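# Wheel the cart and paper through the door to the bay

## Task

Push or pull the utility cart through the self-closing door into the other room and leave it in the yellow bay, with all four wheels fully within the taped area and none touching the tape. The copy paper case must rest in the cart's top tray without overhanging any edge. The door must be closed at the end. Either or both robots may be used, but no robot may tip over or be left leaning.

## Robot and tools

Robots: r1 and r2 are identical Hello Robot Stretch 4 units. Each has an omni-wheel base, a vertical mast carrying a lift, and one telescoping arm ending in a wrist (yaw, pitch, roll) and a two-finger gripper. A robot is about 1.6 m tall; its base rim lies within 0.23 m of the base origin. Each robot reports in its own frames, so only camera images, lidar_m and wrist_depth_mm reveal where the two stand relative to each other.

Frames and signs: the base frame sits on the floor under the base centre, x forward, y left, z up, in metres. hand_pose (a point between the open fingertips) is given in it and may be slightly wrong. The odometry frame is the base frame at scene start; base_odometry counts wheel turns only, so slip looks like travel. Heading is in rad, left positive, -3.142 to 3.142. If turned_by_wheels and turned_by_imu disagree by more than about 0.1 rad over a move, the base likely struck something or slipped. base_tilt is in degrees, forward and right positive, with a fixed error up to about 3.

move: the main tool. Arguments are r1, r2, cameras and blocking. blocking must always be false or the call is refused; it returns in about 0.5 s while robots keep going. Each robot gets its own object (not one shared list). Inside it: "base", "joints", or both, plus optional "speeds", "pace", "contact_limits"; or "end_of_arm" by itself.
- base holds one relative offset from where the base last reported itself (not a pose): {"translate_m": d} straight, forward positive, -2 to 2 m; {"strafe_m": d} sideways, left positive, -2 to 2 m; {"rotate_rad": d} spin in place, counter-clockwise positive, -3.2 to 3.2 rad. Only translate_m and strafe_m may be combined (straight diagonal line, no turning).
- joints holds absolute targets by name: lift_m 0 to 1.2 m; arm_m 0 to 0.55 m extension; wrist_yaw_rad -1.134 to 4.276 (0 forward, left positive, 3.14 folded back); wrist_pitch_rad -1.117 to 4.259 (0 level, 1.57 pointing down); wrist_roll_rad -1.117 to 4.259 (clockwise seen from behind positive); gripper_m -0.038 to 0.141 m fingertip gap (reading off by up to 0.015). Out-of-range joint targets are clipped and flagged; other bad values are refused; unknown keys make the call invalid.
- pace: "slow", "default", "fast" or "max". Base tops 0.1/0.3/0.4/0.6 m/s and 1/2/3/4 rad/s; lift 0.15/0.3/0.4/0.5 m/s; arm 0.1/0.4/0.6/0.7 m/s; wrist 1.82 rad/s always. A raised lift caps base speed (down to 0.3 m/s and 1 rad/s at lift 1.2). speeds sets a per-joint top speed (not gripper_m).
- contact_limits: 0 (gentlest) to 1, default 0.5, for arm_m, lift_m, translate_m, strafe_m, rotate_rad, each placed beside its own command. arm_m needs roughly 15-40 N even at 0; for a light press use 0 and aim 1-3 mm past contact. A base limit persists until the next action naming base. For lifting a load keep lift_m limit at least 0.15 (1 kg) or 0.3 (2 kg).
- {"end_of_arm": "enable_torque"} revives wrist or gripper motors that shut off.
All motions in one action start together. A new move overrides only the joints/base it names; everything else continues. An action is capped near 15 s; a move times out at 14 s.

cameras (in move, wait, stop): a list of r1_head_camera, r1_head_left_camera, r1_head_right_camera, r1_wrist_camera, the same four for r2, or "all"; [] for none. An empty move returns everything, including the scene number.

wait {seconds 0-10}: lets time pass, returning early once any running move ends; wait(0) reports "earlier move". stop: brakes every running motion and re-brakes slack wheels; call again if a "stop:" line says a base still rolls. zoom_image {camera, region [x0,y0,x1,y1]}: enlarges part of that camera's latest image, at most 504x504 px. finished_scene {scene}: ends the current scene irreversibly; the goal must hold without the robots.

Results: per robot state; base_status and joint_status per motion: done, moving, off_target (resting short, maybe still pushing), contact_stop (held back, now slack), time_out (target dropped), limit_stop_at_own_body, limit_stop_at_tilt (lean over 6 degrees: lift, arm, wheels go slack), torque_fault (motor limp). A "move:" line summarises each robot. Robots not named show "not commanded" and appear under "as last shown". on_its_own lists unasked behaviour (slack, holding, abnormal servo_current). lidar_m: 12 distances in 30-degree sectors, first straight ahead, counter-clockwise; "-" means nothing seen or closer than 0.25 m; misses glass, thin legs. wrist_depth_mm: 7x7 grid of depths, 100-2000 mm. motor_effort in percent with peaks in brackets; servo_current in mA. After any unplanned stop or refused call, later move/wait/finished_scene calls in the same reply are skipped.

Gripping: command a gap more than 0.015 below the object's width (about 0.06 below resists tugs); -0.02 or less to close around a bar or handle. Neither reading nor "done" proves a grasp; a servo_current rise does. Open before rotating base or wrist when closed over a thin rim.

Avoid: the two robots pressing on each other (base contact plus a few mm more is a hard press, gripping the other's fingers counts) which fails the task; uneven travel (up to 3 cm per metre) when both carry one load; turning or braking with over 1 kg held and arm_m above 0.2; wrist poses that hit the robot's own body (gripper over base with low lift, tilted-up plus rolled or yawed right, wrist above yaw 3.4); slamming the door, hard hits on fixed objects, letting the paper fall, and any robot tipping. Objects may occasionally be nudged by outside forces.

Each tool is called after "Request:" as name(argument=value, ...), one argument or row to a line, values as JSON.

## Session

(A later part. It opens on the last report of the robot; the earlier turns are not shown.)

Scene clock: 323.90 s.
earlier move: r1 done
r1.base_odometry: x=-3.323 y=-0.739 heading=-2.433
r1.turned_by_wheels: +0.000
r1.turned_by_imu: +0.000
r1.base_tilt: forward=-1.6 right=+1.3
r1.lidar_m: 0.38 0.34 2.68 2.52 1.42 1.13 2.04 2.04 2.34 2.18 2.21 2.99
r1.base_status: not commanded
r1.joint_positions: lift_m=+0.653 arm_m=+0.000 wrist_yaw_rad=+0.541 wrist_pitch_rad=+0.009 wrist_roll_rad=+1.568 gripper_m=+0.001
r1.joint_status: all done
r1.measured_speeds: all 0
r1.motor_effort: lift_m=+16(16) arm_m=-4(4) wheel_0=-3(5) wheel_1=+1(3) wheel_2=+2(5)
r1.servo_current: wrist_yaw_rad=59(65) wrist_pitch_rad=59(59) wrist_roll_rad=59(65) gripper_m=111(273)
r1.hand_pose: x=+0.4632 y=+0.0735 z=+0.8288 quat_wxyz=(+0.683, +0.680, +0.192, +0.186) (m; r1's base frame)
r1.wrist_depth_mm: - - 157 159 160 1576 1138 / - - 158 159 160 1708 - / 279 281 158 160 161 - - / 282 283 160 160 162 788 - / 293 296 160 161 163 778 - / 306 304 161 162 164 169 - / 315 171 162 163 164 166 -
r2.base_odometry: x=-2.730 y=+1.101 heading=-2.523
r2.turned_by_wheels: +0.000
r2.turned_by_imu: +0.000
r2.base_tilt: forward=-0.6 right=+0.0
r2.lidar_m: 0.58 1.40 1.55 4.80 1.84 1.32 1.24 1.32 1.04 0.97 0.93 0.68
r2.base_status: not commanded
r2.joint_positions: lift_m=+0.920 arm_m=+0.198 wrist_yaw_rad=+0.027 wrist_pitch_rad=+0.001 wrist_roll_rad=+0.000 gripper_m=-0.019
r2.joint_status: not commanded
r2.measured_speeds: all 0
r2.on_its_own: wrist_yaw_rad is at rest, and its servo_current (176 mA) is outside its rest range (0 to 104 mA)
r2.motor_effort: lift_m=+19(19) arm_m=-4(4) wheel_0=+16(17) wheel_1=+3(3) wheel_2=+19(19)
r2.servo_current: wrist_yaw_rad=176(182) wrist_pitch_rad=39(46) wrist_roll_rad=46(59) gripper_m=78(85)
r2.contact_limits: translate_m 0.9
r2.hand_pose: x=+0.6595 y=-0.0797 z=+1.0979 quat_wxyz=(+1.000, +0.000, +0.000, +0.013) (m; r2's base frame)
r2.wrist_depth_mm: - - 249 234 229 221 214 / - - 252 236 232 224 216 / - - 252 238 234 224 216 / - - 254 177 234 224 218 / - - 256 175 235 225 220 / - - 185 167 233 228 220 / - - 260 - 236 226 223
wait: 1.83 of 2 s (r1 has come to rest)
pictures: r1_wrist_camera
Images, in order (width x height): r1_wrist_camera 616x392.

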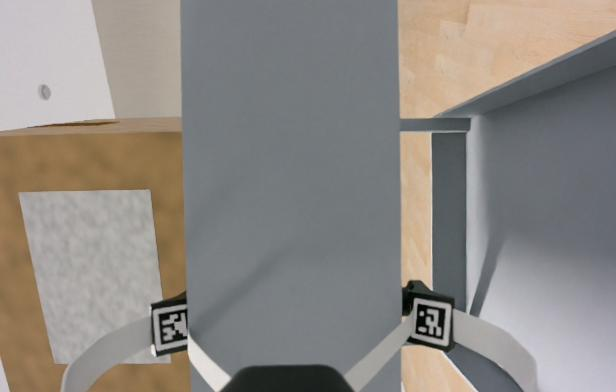

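Request:
move(
  blocking=false,
  r1={"base":{"translate_m":-0.5,"strafe_m":-0.03},"joints":{"wrist_yaw_rad":0.2},"speeds":{"wrist_yaw_rad":0.08},"pace":"slow","contact_limits":{"translate_m":0.8}},
  cameras=[],
)

Request:
wait(
  seconds=7,
  cameras=["r1_wrist_camera","r1_head_camera","r1_head_right_camera"],
)

Scene clock: 335.33 s.
move: r1 moving
r1.base_odometry: x=-3.314 y=-0.730 heading=-2.433
r1.turned_by_wheels: +0.000
r1.turned_by_imu: +0.000
r1.base_tilt: forward=-1.6 right=+1.2
r1.lidar_m: 0.38 0.36 2.67 2.52 1.39 1.11 2.00 2.06 2.35 2.19 2.26 2.99
r1.base_status: translate_m moving; strafe_m moving
r1.joint_positions: lift_m=+0.653 arm_m=+0.000 wrist_yaw_rad=+0.513 wrist_pitch_rad=+0.009 wrist_roll_rad=+1.568 gripper_m=+0.001
r1.joint_status: wrist_yaw_rad moving
r1.measured_speeds: translate_m=-0.048 strafe_m=-0.003 rotate_rad=+0.002 lift_m=+0.000 arm_m=+0.000 wrist_yaw_rad=-0.061 wrist_pitch_rad=+0.001 wrist_roll_rad=+0.000
r1.motor_effort: lift_m=+16(16) arm_m=-4(4) wheel_0=-4(8) wheel_1=-5(9) wheel_2=+11(13)
r1.servo_current: wrist_yaw_rad=59(65) wrist_pitch_rad=46(65) wrist_roll_rad=46(65) gripper_m=111(117)
r1.contact_limits: translate_m 0.8
r1.hand_pose: x=+0.4650 y=+0.0655 z=+0.8288 quat_wxyz=(+0.686, +0.682, +0.182, +0.177) (m; r1's base frame)
r1.wrist_depth_mm: - - 160 160 162 1618 1138 / - - 160 162 163 1708 - / 281 283 161 163 164 - - / 286 287 163 164 165 778 - / 297 298 164 165 166 788 - / 309 309 165 166 168 169 - / 320 171 165 166 153 166 -
r2.base_odometry: x=-2.730 y=+1.101 heading=-2.523
r2.turned_by_wheels: +0.000
r2.turned_by_imu: +0.000
r2.base_tilt: forward=-0.6 right=+0.0
r2.lidar_m: 0.59 1.41 1.53 4.81 1.82 1.33 1.26 1.31 1.05 0.98 0.89 0.69
r2.base_status: not commanded
r2.joint_positions: lift_m=+0.920 arm_m=+0.198 wrist_yaw_rad=+0.027 wrist_pitch_rad=+0.001 wrist_roll_rad=+0.000 gripper_m=-0.019
r2.joint_status: not commanded
r2.measured_speeds: all 0
r2.motor_effort: lift_m=+19(19) arm_m=-3(4) wheel_0=+16(17) wheel_1=+3(3) wheel_2=+19(19)
r2.servo_current: wrist_yaw_rad=182(182) wrist_pitch_rad=39(46) wrist_roll_rad=39(59) gripper_m=85(85)
r2.contact_limits: translate_m 0.9
r2.hand_pose: x=+0.6595 y=-0.0797 z=+1.0979 quat_wxyz=(+1.000, +0.000, +0.000, +0.013) (m; r2's base frame)
r2.wrist_depth_mm: - - 250 235 230 221 215 / - - 251 236 231 221 216 / - - 254 237 233 224 218 / - - 255 177 234 226 219 / - - 256 175 236 226 220 / - - 184 168 233 227 220 / - - 259 - 237 227 222
pictures: none
No camera images: "cameras" was empty.

Scene clock: 341.13 s.
earlier move: r1 done
r1.base_odometry: x=-2.963 y=-0.391 heading=-2.434
r1.turned_by_wheels: -0.001
r1.turned_by_imu: -0.003
r1.base_tilt: forward=-1.6 right=+1.3
r1.lidar_m: 0.39 0.47 2.68 2.52 0.74 0.74 1.62 1.51 2.06 2.18 2.25 0.41
r1.base_status: done
r1.joint_positions: lift_m=+0.653 arm_m=+0.000 wrist_yaw_rad=+0.195 wrist_pitch_rad=+0.010 wrist_roll_rad=+1.568 gripper_m=+0.001
r1.joint_status: all done
r1.measured_speeds: all 0
r1.motor_effort: lift_m=+17(17) arm_m=-4(5) wheel_0=-9(12) wheel_1=-5(10) wheel_2=+0(19)
r1.servo_current: wrist_yaw_rad=59(98) wrist_pitch_rad=59(72) wrist_roll_rad=26(65) gripper_m=104(117)
r1.contact_limits: translate_m 0.8
r1.hand_pose: x=+0.4708 y=-0.0299 z=+0.8284 quat_wxyz=(+0.705, +0.702, +0.072, +0.065) (m; r1's base frame)
r1.wrist_depth_mm: 340 343 128 129 130 - - / 250 253 135 135 136 - - / 270 270 142 144 145 - - / 296 300 150 152 153 - - / 329 332 162 162 163 - - / 384 366 175 173 175 167 - / - 173 182 183 148 1661 -
r2.base_odometry: x=-2.730 y=+1.101 heading=-2.523
r2.turned_by_wheels: +0.000
r2.turned_by_imu: +0.001
r2.base_tilt: forward=-0.7 right=+0.0
r2.lidar_m: 0.60 1.17 1.59 4.81 1.83 1.32 1.26 1.30 1.03 0.99 0.91 0.69
r2.base_status: not commanded
r2.joint_positions: lift_m=+0.920 arm_m=+0.198 wrist_yaw_rad=+0.027 wrist_pitch_rad=+0.001 wrist_roll_rad=+0.000 gripper_m=-0.019
r2.joint_status: not commanded
r2.measured_speeds: all 0
r2.on_its_own: wrist_yaw_rad is at rest, and its servo_current (182 mA) is outside its rest range (0 to 104 mA)
r2.motor_effort: lift_m=+19(19) arm_m=-3(4) wheel_0=+16(17) wheel_1=+3(3) wheel_2=+19(19)
r2.servo_current: wrist_yaw_rad=182(182) wrist_pitch_rad=39(46) wrist_roll_rad=46(65) gripper_m=85(91)
r2.contact_limits: translate_m 0.9
r2.hand_pose: x=+0.6595 y=-0.0797 z=+1.0979 quat_wxyz=(+1.000, +0.000, +0.000, +0.013) (m; r2's base frame)
r2.wrist_depth_mm: - - 251 234 229 220 215 / - - 251 236 231 223 216 / - - 253 237 233 224 218 / - - 256 177 235 226 219 / - - 256 175 236 226 220 / 991 - 183 167 234 228 220 / - - 260 - 237 226 222
wait: 5.80 of 7 s (r1 has come to rest)
pictures: r1_head_camera, r1_head_right_camera, r1_wrist_camera
Images, in order (width x height): r1_head_camera 420x560, r1_head_right_camera 420x672, r1_wrist_camera 616x392.

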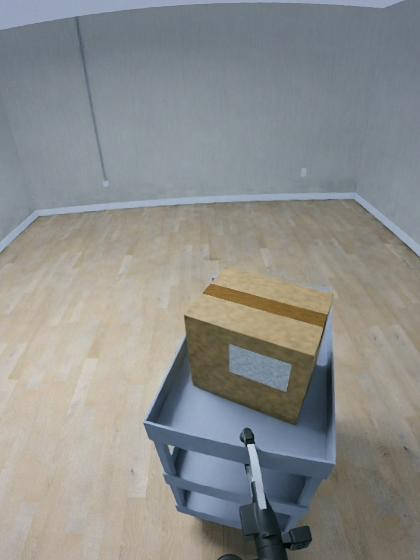

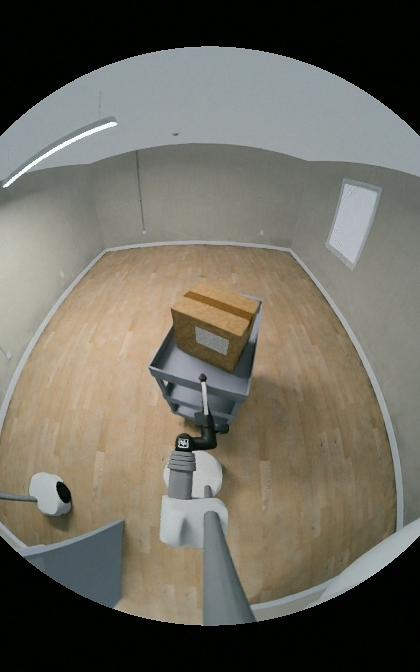

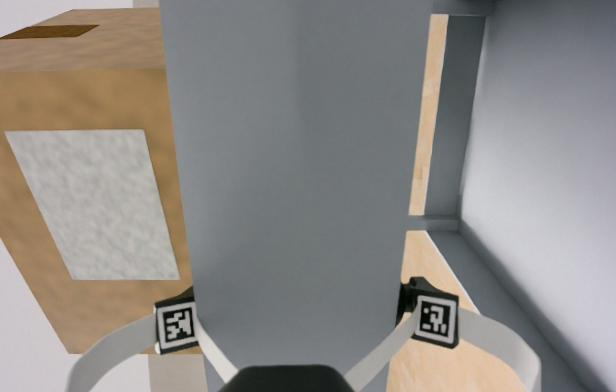

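Request:
move(
  blocking=false,
  r1={"base":{"translate_m":-0.9,"strafe_m":-0.04},"joints":{"wrist_yaw_rad":0.03},"speeds":{"wrist_yaw_rad":0.08},"pace":"slow","contact_limits":{"translate_m":0.8}},
  cameras=[],
)

Request:
wait(
  seconds=10,
  cameras=[],
)

Request:
wait(
  seconds=2,
  cameras=["r1_head_left_camera","r1_head_right_camera"],
)

Scene clock: 349.60 s.
move: r1 moving
r1.base_odometry: x=-2.954 y=-0.382 heading=-2.434
r1.turned_by_wheels: +0.000
r1.turned_by_imu: -0.001
r1.base_tilt: forward=-1.5 right=+1.3
r1.lidar_m: 0.40 0.46 2.65 2.51 0.74 0.76 - 1.51 2.04 2.18 2.24 0.40
r1.base_status: translate_m moving; strafe_m moving
r1.joint_positions: lift_m=+0.653 arm_m=+0.000 wrist_yaw_rad=+0.167 wrist_pitch_rad=+0.010 wrist_roll_rad=+1.568 gripper_m=+0.001
r1.joint_status: wrist_yaw_rad moving
r1.measured_speeds: translate_m=-0.049 strafe_m=-0.002 rotate_rad=+0.001 lift_m=+0.000 arm_m=+0.000 wrist_yaw_rad=-0.069 wrist_pitch_rad=+0.000 wrist_roll_rad=+0.000
r1.motor_effort: lift_m=+17(17) arm_m=-4(5) wheel_0=-10(13) wheel_1=-8(9) wheel_2=+9(9)
r1.servo_current: wrist_yaw_rad=78(78) wrist_pitch_rad=59(65) wrist_roll_rad=46(59) gripper_m=104(104)
r1.contact_limits: translate_m 0.8
r1.hand_pose: x=+0.4699 y=-0.0382 z=+0.8284 quat_wxyz=(+0.706, +0.703, +0.062, +0.056) (m; r1's base frame)
r1.wrist_depth_mm: 355 320 129 129 131 - - / 250 253 135 136 137 - - / 271 271 143 144 146 - - / 294 298 150 153 154 - - / 327 332 162 163 164 - - / 379 362 176 173 175 167 - / - 172 181 183 150 1499 -
r2.base_odometry: x=-2.730 y=+1.101 heading=-2.523
r2.turned_by_wheels: +0.000
r2.turned_by_imu: +0.000
r2.base_tilt: forward=-0.6 right=+0.0
r2.lidar_m: 0.58 1.17 1.60 4.80 1.78 1.33 1.24 1.32 1.05 0.98 0.91 0.67
r2.base_status: not commanded
r2.joint_positions: lift_m=+0.920 arm_m=+0.198 wrist_yaw_rad=+0.027 wrist_pitch_rad=+0.001 wrist_roll_rad=+0.000 gripper_m=-0.019
r2.joint_status: not commanded
r2.measured_speeds: all 0
r2.motor_effort: lift_m=+19(19) arm_m=-3(4) wheel_0=+16(17) wheel_1=+3(3) wheel_2=+19(19)
r2.servo_current: wrist_yaw_rad=163(189) wrist_pitch_rad=46(46) wrist_roll_rad=39(59) gripper_m=78(85)
r2.contact_limits: translate_m 0.9
r2.hand_pose: x=+0.6595 y=-0.0797 z=+1.0979 quat_wxyz=(+1.000, +0.000, +0.000, +0.013) (m; r2's base frame)
r2.wrist_depth_mm: - - 250 235 229 220 214 / - - 252 236 231 222 216 / - - 253 238 232 225 217 / - - 254 177 234 226 219 / - - 256 175 236 227 220 / 991 - 183 168 234 227 220 / - - 260 - 236 226 222
pictures: none
No camera images: "cameras" was empty.

Scene clock: 359.40 s.
earlier move: r1 done
r1.base_odometry: x=-2.305 y=+0.224 heading=-2.435
r1.turned_by_wheels: -0.001
r1.turned_by_imu: -0.006
r1.base_tilt: forward=-1.6 right=+1.3
r1.lidar_m: 0.41 3.83 0.56 0.54 0.57 0.83 3.63 0.66 0.84 1.98 0.54 0.31
r1.base_status: done
r1.joint_positions: lift_m=+0.653 arm_m=+0.000 wrist_yaw_rad=+0.023 wrist_pitch_rad=+0.010 wrist_roll_rad=+1.568 gripper_m=+0.001
r1.joint_status: all done
r1.measured_speeds: all 0
r1.motor_effort: lift_m=+17(17) arm_m=-4(5) wheel_0=-9(15) wheel_1=-6(9) wheel_2=+0(11)
r1.servo_current: wrist_yaw_rad=52(85) wrist_pitch_rad=52(72) wrist_roll_rad=59(72) gripper_m=98(111)
r1.contact_limits: translate_m 0.8
r1.hand_pose: x=+0.4613 y=-0.0807 z=+0.8284 quat_wxyz=(+0.708, +0.706, +0.012, +0.005) (m; r1's base frame)
r1.wrist_depth_mm: - - - - - - - / 237 - - - - - - / 289 - - - - - - / - 389 104 101 102 - - / - - 115 122 123 517 - / - - 161 164 174 171 - / - 165 - 228 173 147 -
r2.base_odometry: x=-2.730 y=+1.101 heading=-2.523
r2.turned_by_wheels: +0.000
r2.turned_by_imu: +0.001
r2.base_tilt: forward=-0.6 right=+0.0
r2.lidar_m: 0.61 1.55 4.86 4.81 1.84 1.34 1.24 1.33 1.02 0.99 0.91 0.67
r2.base_status: not commanded
r2.joint_positions: lift_m=+0.920 arm_m=+0.198 wrist_yaw_rad=+0.027 wrist_pitch_rad=+0.001 wrist_roll_rad=+0.000 gripper_m=-0.019
r2.joint_status: not commanded
r2.measured_speeds: all 0
r2.on_its_own: wrist_yaw_rad is at rest, and its servo_current (169 mA) is outside its rest range (0 to 104 mA)
r2.motor_effort: lift_m=+19(19) arm_m=-4(4) wheel_0=+16(17) wheel_1=+3(3) wheel_2=+18(19)
r2.servo_current: wrist_yaw_rad=169(189) wrist_pitch_rad=39(52) wrist_roll_rad=46(65) gripper_m=72(85)
r2.contact_limits: translate_m 0.9
r2.hand_pose: x=+0.6595 y=-0.0797 z=+1.0979 quat_wxyz=(+1.000, +0.000, +0.000, +0.013) (m; r2's base frame)
r2.wrist_depth_mm: - - 250 235 229 221 215 / - - 252 236 232 222 216 / - - 252 237 232 224 217 / - - 255 177 234 226 218 / - - 255 175 236 226 220 / - - 181 167 233 227 221 / - - 259 - 236 227 222
wait: 9.80 of 10 s (r1 has come to rest)
pictures: none
No camera images: "cameras" was empty.

Scene clock: 361.40 s.
r1.base_odometry: x=-2.305 y=+0.224 heading=-2.435
r1.turned_by_wheels: +0.000
r1.turned_by_imu: +0.000
r1.base_tilt: forward=-1.6 right=+1.3
r1.lidar_m: 0.40 3.83 0.57 0.55 0.57 0.81 3.63 0.65 0.83 1.98 0.54 0.31
r1.base_status: done
r1.joint_positions: lift_m=+0.653 arm_m=+0.000 wrist_yaw_rad=+0.023 wrist_pitch_rad=+0.010 wrist_roll_rad=+1.568 gripper_m=+0.001
r1.joint_status: all done
r1.measured_speeds: all 0
r1.motor_effort: lift_m=+17(17) arm_m=-4(5) wheel_0=-9(15) wheel_1=-6(9) wheel_2=+0(11)
r1.servo_current: wrist_yaw_rad=52(85) wrist_pitch_rad=52(72) wrist_roll_rad=59(72) gripper_m=104(111)
r1.contact_limits: translate_m 0.8
r1.hand_pose: x=+0.4613 y=-0.0807 z=+0.8284 quat_wxyz=(+0.708, +0.706, +0.012, +0.005) (m; r1's base frame)
r1.wrist_depth_mm: - - - - - - - / 237 - - - - - - / 286 - - - - - - / - 389 104 101 102 - - / - - 115 122 123 521 - / - - 162 164 174 170 - / - 165 - 228 173 147 -
r2.base_odometry: x=-2.730 y=+1.101 heading=-2.523
r2.turned_by_wheels: +0.000
r2.turned_by_imu: +0.000
r2.base_tilt: forward=-0.6 right=+0.0
r2.lidar_m: 0.58 1.56 4.87 4.80 1.82 1.34 1.27 1.33 1.05 0.99 0.90 0.69
r2.base_status: not commanded
r2.joint_positions: lift_m=+0.920 arm_m=+0.198 wrist_yaw_rad=+0.027 wrist_pitch_rad=+0.001 wrist_roll_rad=+0.000 gripper_m=-0.019
r2.joint_status: not commanded
r2.measured_speeds: all 0
r2.on_its_own: wrist_yaw_rad is at rest, and its servo_current (163 mA) is outside its rest range (0 to 104 mA)
r2.motor_effort: lift_m=+19(19) arm_m=-3(4) wheel_0=+16(17) wheel_1=+3(3) wheel_2=+19(19)
r2.servo_current: wrist_yaw_rad=163(189) wrist_pitch_rad=39(52) wrist_roll_rad=59(65) gripper_m=78(85)
r2.contact_limits: translate_m 0.9
r2.hand_pose: x=+0.6595 y=-0.0797 z=+1.0979 quat_wxyz=(+1.000, +0.000, +0.000, +0.013) (m; r2's base frame)
r2.wrist_depth_mm: - - 251 235 230 222 215 / - - 252 236 232 223 217 / - - 254 237 232 224 216 / - - 255 177 235 225 218 / - - 255 175 236 225 220 / - - 181 168 234 227 220 / - - 258 - 236 226 223
wait: 2.00 s; at rest by 0.27 s
pictures: r1_head_left_camera, r1_head_right_camera
Images, in order (width x height): r1_head_left_camera 420x672, r1_head_right_camera 420x672.

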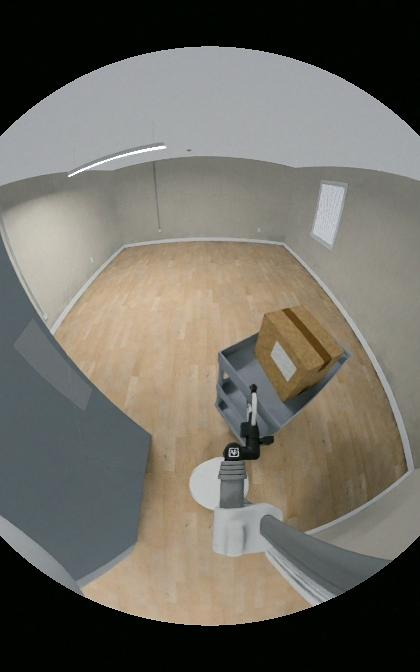

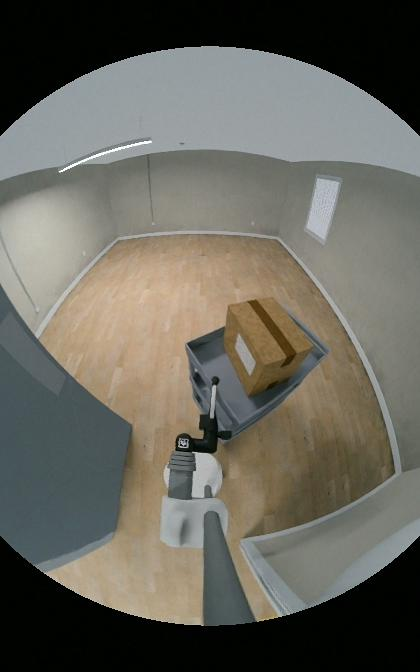

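Request:
move(
  blocking=false,
  r1={"base":{"strafe_m":-0.3},"joints":{"wrist_yaw_rad":0.3},"speeds":{"wrist_yaw_rad":0.1},"pace":"slow","contact_limits":{"strafe_m":0.8}},
  cameras=[],
)

Request:
wait(
  seconds=6,
  cameras=["r1_head_left_camera"],
)

Scene clock: 380.20 s.
move: r1 moving
r1.base_odometry: x=-2.314 y=+0.235 heading=-2.435
r1.turned_by_wheels: +0.000
r1.turned_by_imu: +0.000
r1.base_tilt: forward=-1.6 right=+1.3
r1.lidar_m: 0.39 3.86 0.61 0.56 0.60 0.86 3.61 0.65 0.84 2.01 0.55 0.31
r1.base_status: strafe_m moving
r1.joint_positions: lift_m=+0.653 arm_m=+0.000 wrist_yaw_rad=+0.057 wrist_pitch_rad=+0.010 wrist_roll_rad=+1.568 gripper_m=+0.001
r1.joint_status: wrist_yaw_rad moving
r1.measured_speeds: translate_m=+0.000 strafe_m=-0.055 rotate_rad=+0.002 lift_m=+0.000 arm_m=+0.000 wrist_yaw_rad=+0.134 wrist_pitch_rad=+0.000 wrist_roll_rad=+0.000
r1.motor_effort: lift_m=+17(17) arm_m=-2(5) wheel_0=+5(7) wheel_1=-7(9) wheel_2=-1(2)
r1.servo_current: wrist_yaw_rad=124(169) wrist_pitch_rad=59(65) wrist_roll_rad=46(65) gripper_m=98(104)
r1.contact_limits: strafe_m 0.8
r1.hand_pose: x=+0.4637 y=-0.0710 z=+0.8284 quat_wxyz=(+0.708, +0.706, +0.024, +0.016) (m; r1's base frame)
r1.wrist_depth_mm: - - - - - - - / - - - - - - - / 306 - - - - - - / - - - - - - - / - - 108 - 111 - - / - - 151 153 171 171 - / - 173 225 228 156 149 -
r2.base_odometry: x=-2.730 y=+1.101 heading=-2.523
r2.turned_by_wheels: +0.000
r2.turned_by_imu: +0.000
r2.base_tilt: forward=-0.6 right=+0.0
r2.lidar_m: 0.58 1.49 4.87 4.81 1.84 1.31 1.26 1.32 1.02 0.97 0.89 0.66
r2.base_status: not commanded
r2.joint_positions: lift_m=+0.920 arm_m=+0.198 wrist_yaw_rad=+0.027 wrist_pitch_rad=+0.001 wrist_roll_rad=+0.000 gripper_m=-0.019
r2.joint_status: not commanded
r2.measured_speeds: all 0
r2.motor_effort: lift_m=+19(19) arm_m=-3(4) wheel_0=+17(17) wheel_1=+3(3) wheel_2=+19(19)
r2.servo_current: wrist_yaw_rad=169(176) wrist_pitch_rad=39(46) wrist_roll_rad=46(65) gripper_m=78(85)
r2.contact_limits: translate_m 0.9
r2.hand_pose: x=+0.6595 y=-0.0797 z=+1.0979 quat_wxyz=(+1.000, +0.000, +0.000, +0.013) (m; r2's base frame)
r2.wrist_depth_mm: - - 250 235 231 222 215 / - - 252 236 232 223 216 / - - 253 237 232 224 217 / - - 254 177 234 225 218 / - - 255 175 236 225 220 / - - 180 167 234 227 221 / - - 259 - 236 227 223
pictures: none
No camera images: "cameras" was empty.

Scene clock: 383.87 s.
earlier move: r1 done
r1.base_odometry: x=-2.500 y=+0.452 heading=-2.435
r1.turned_by_wheels: +0.000
r1.turned_by_imu: +0.000
r1.base_tilt: forward=-1.6 right=+1.2
r1.lidar_m: 0.34 0.57 0.88 0.85 0.89 3.76 0.55 0.61 0.80 1.89 1.95 0.30
r1.base_status: done
r1.joint_positions: lift_m=+0.653 arm_m=+0.000 wrist_yaw_rad=+0.300 wrist_pitch_rad=+0.010 wrist_roll_rad=+1.568 gripper_m=+0.001
r1.joint_status: all done
r1.measured_speeds: all 0
r1.motor_effort: lift_m=+17(17) arm_m=+4(5) wheel_0=+7(17) wheel_1=-1(9) wheel_2=-1(4)
r1.servo_current: wrist_yaw_rad=52(169) wrist_pitch_rad=65(65) wrist_roll_rad=33(65) gripper_m=91(104)
r1.contact_limits: strafe_m 0.8
r1.hand_pose: x=+0.4722 y=+0.0018 z=+0.8284 quat_wxyz=(+0.701, +0.698, +0.109, +0.102) (m; r1's base frame)
r1.wrist_depth_mm: - - - - - - - / - - - - - - - / - - - - - - - / - - - - - - - / - - - - - - - / - - 115 130 123 167 - / - 158 208 213 153 413 -
r2.base_odometry: x=-2.730 y=+1.101 heading=-2.523
r2.turned_by_wheels: +0.000
r2.turned_by_imu: +0.001
r2.base_tilt: forward=-0.7 right=+0.0
r2.lidar_m: 0.58 1.70 4.90 4.81 1.82 1.34 1.26 1.31 1.03 0.99 0.89 0.69
r2.base_status: not commanded
r2.joint_positions: lift_m=+0.920 arm_m=+0.198 wrist_yaw_rad=+0.027 wrist_pitch_rad=+0.001 wrist_roll_rad=+0.000 gripper_m=-0.019
r2.joint_status: not commanded
r2.measured_speeds: all 0
r2.on_its_own: wrist_yaw_rad is at rest, and its servo_current (176 mA) is outside its rest range (0 to 104 mA)
r2.motor_effort: lift_m=+19(19) arm_m=-3(4) wheel_0=+16(17) wheel_1=+3(3) wheel_2=+19(19)
r2.servo_current: wrist_yaw_rad=176(189) wrist_pitch_rad=46(52) wrist_roll_rad=46(65) gripper_m=78(85)
r2.contact_limits: translate_m 0.9
r2.hand_pose: x=+0.6595 y=-0.0797 z=+1.0979 quat_wxyz=(+1.000, +0.000, +0.000, +0.013) (m; r2's base frame)
r2.wrist_depth_mm: - - 249 234 230 221 216 / - - 251 236 232 223 216 / - - 254 237 233 224 217 / - - 254 177 234 226 219 / - - 255 175 236 226 220 / - - 183 167 233 228 220 / - - 259 - 236 227 221
wait: 3.67 of 6 s (r1 has come to rest)
pictures: r1_head_left_camera
Images, in order (width x height): r1_head_left_camera 420x672.

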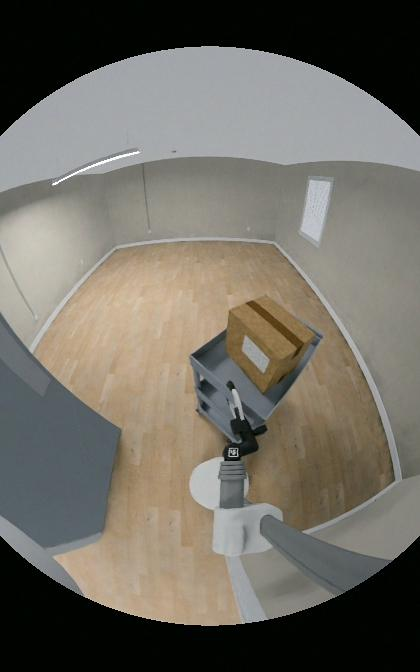

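Request:
move(
  blocking=false,
  r1={"base":{"strafe_m":-0.35,"translate_m":0.05},"joints":{"wrist_yaw_rad":0.4},"speeds":{"wrist_yaw_rad":0.1},"pace":"slow","contact_limits":{"strafe_m":0.8}},
  cameras=[],
)

Request:
wait(
  seconds=6,
  cameras=["r1_head_left_camera","r1_head_right_camera"],
)

Scene clock: 436.23 s.
move: r1 moving
r1.base_odometry: x=-2.510 y=+0.461 heading=-2.434
r1.turned_by_wheels: +0.000
r1.turned_by_imu: +0.000
r1.base_tilt: forward=-1.6 right=+1.2
r1.lidar_m: 0.35 0.56 0.88 0.84 0.92 3.72 0.57 0.59 0.83 1.87 1.94 0.29
r1.base_status: translate_m moving; strafe_m moving
r1.joint_positions: lift_m=+0.653 arm_m=+0.000 wrist_yaw_rad=+0.343 wrist_pitch_rad=+0.010 wrist_roll_rad=+1.568 gripper_m=+0.001
r1.joint_status: wrist_yaw_rad moving
r1.measured_speeds: translate_m=+0.007 strafe_m=-0.051 rotate_rad=+0.001 lift_m=+0.000 arm_m=+0.000 wrist_yaw_rad=+0.108 wrist_pitch_rad=+0.000 wrist_roll_rad=+0.000
r1.motor_effort: lift_m=+17(17) arm_m=+4(4) wheel_0=+13(13) wheel_1=-3(5) wheel_2=-6(6)
r1.servo_current: wrist_yaw_rad=52(78) wrist_pitch_rad=52(59) wrist_roll_rad=46(52) gripper_m=91(91)
r1.contact_limits: strafe_m 0.8
r1.hand_pose: x=+0.4719 y=+0.0147 z=+0.8284 quat_wxyz=(+0.698, +0.695, +0.124, +0.117) (m; r1's base frame)
r1.wrist_depth_mm: - - - - - - - / - - - - - - - / - - - - - - - / - - - - - - - / - - - - - - - / - - 120 122 130 163 - / - 165 355 249 150 1430 -
r2.base_odometry: x=-2.730 y=+1.101 heading=-2.523
r2.turned_by_wheels: +0.000
r2.turned_by_imu: +0.000
r2.base_tilt: forward=-0.6 right=+0.0
r2.lidar_m: 0.60 1.71 4.88 4.80 1.82 1.34 1.26 1.32 1.04 0.98 0.95 0.68
r2.base_status: not commanded
r2.joint_positions: lift_m=+0.920 arm_m=+0.198 wrist_yaw_rad=+0.027 wrist_pitch_rad=+0.001 wrist_roll_rad=+0.000 gripper_m=-0.019
r2.joint_status: not commanded
r2.measured_speeds: all 0
r2.motor_effort: lift_m=+19(19) arm_m=-3(4) wheel_0=+16(17) wheel_1=+3(3) wheel_2=+19(19)
r2.servo_current: wrist_yaw_rad=182(182) wrist_pitch_rad=46(46) wrist_roll_rad=39(59) gripper_m=78(85)
r2.contact_limits: translate_m 0.9
r2.hand_pose: x=+0.6595 y=-0.0797 z=+1.0979 quat_wxyz=(+1.000, +0.000, +0.000, +0.013) (m; r2's base frame)
r2.wrist_depth_mm: - - 250 235 229 221 215 / - - 252 236 231 223 216 / - - 252 237 232 225 217 / - - 254 177 234 225 219 / - - 254 175 236 226 220 / - - 183 168 234 226 220 / - - 258 - 236 227 222
pictures: none
No camera images: "cameras" was empty.

Scene clock: 440.47 s.
earlier move: r1 done
r1.base_odometry: x=-2.765 y=+0.686 heading=-2.434
r1.turned_by_wheels: +0.000
r1.turned_by_imu: -0.002
r1.base_tilt: forward=-1.6 right=+1.3
r1.lidar_m: 0.34 0.48 3.37 1.16 1.25 0.64 0.59 0.63 0.86 1.54 1.59 0.34
r1.base_status: done
r1.joint_positions: lift_m=+0.653 arm_m=+0.000 wrist_yaw_rad=+0.402 wrist_pitch_rad=+0.010 wrist_roll_rad=+1.569 gripper_m=+0.001
r1.joint_status: all done
r1.measured_speeds: all 0
r1.motor_effort: lift_m=+17(17) arm_m=+4(4) wheel_0=+7(14) wheel_1=-2(6) wheel_2=-2(8)
r1.servo_current: wrist_yaw_rad=59(78) wrist_pitch_rad=59(65) wrist_roll_rad=46(65) gripper_m=91(98)
r1.contact_limits: strafe_m 0.8
r1.hand_pose: x=+0.4705 y=+0.0322 z=+0.8284 quat_wxyz=(+0.694, +0.691, +0.144, +0.138) (m; r1's base frame)
r1.wrist_depth_mm: - - - - - - - / - - - - - - - / - - - - - - - / - - - - - - - / - - - - - - - / - - 121 125 142 170 - / - 158 195 196 172 168 -
r2.base_odometry: x=-2.730 y=+1.101 heading=-2.523
r2.turned_by_wheels: +0.000
r2.turned_by_imu: +0.001
r2.base_tilt: forward=-0.7 right=+0.0
r2.lidar_m: 0.60 2.01 4.89 4.82 1.82 1.33 1.26 1.32 1.03 0.97 0.93 0.70
r2.base_status: not commanded
r2.joint_positions: lift_m=+0.920 arm_m=+0.198 wrist_yaw_rad=+0.027 wrist_pitch_rad=+0.001 wrist_roll_rad=+0.000 gripper_m=-0.019
r2.joint_status: not commanded
r2.measured_speeds: all 0
r2.on_its_own: wrist_yaw_rad is at rest, and its servo_current (150 mA) is outside its rest range (0 to 104 mA)
r2.motor_effort: lift_m=+19(19) arm_m=-3(4) wheel_0=+16(17) wheel_1=+2(3) wheel_2=+19(19)
r2.servo_current: wrist_yaw_rad=150(182) wrist_pitch_rad=39(46) wrist_roll_rad=46(65) gripper_m=72(85)
r2.contact_limits: translate_m 0.9
r2.hand_pose: x=+0.6595 y=-0.0797 z=+1.0979 quat_wxyz=(+1.000, +0.000, +0.000, +0.013) (m; r2's base frame)
r2.wrist_depth_mm: - - 249 235 229 221 215 / - - 251 236 231 223 216 / - - 252 237 233 224 217 / - - 254 177 234 225 218 / - - 256 175 236 226 220 / - - 185 168 234 227 221 / - - 259 - 236 227 222
wait: 4.23 of 6 s (r1 has come to rest)
pictures: r1_head_left_camera, r1_head_right_camera
Images, in order (width x height): r1_head_left_camera 420x672, r1_head_right_camera 420x672.

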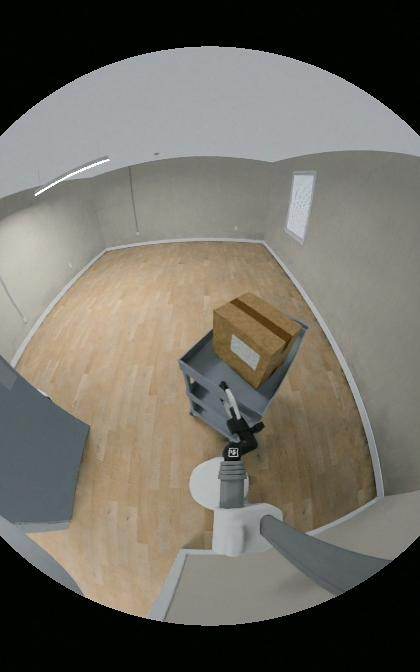

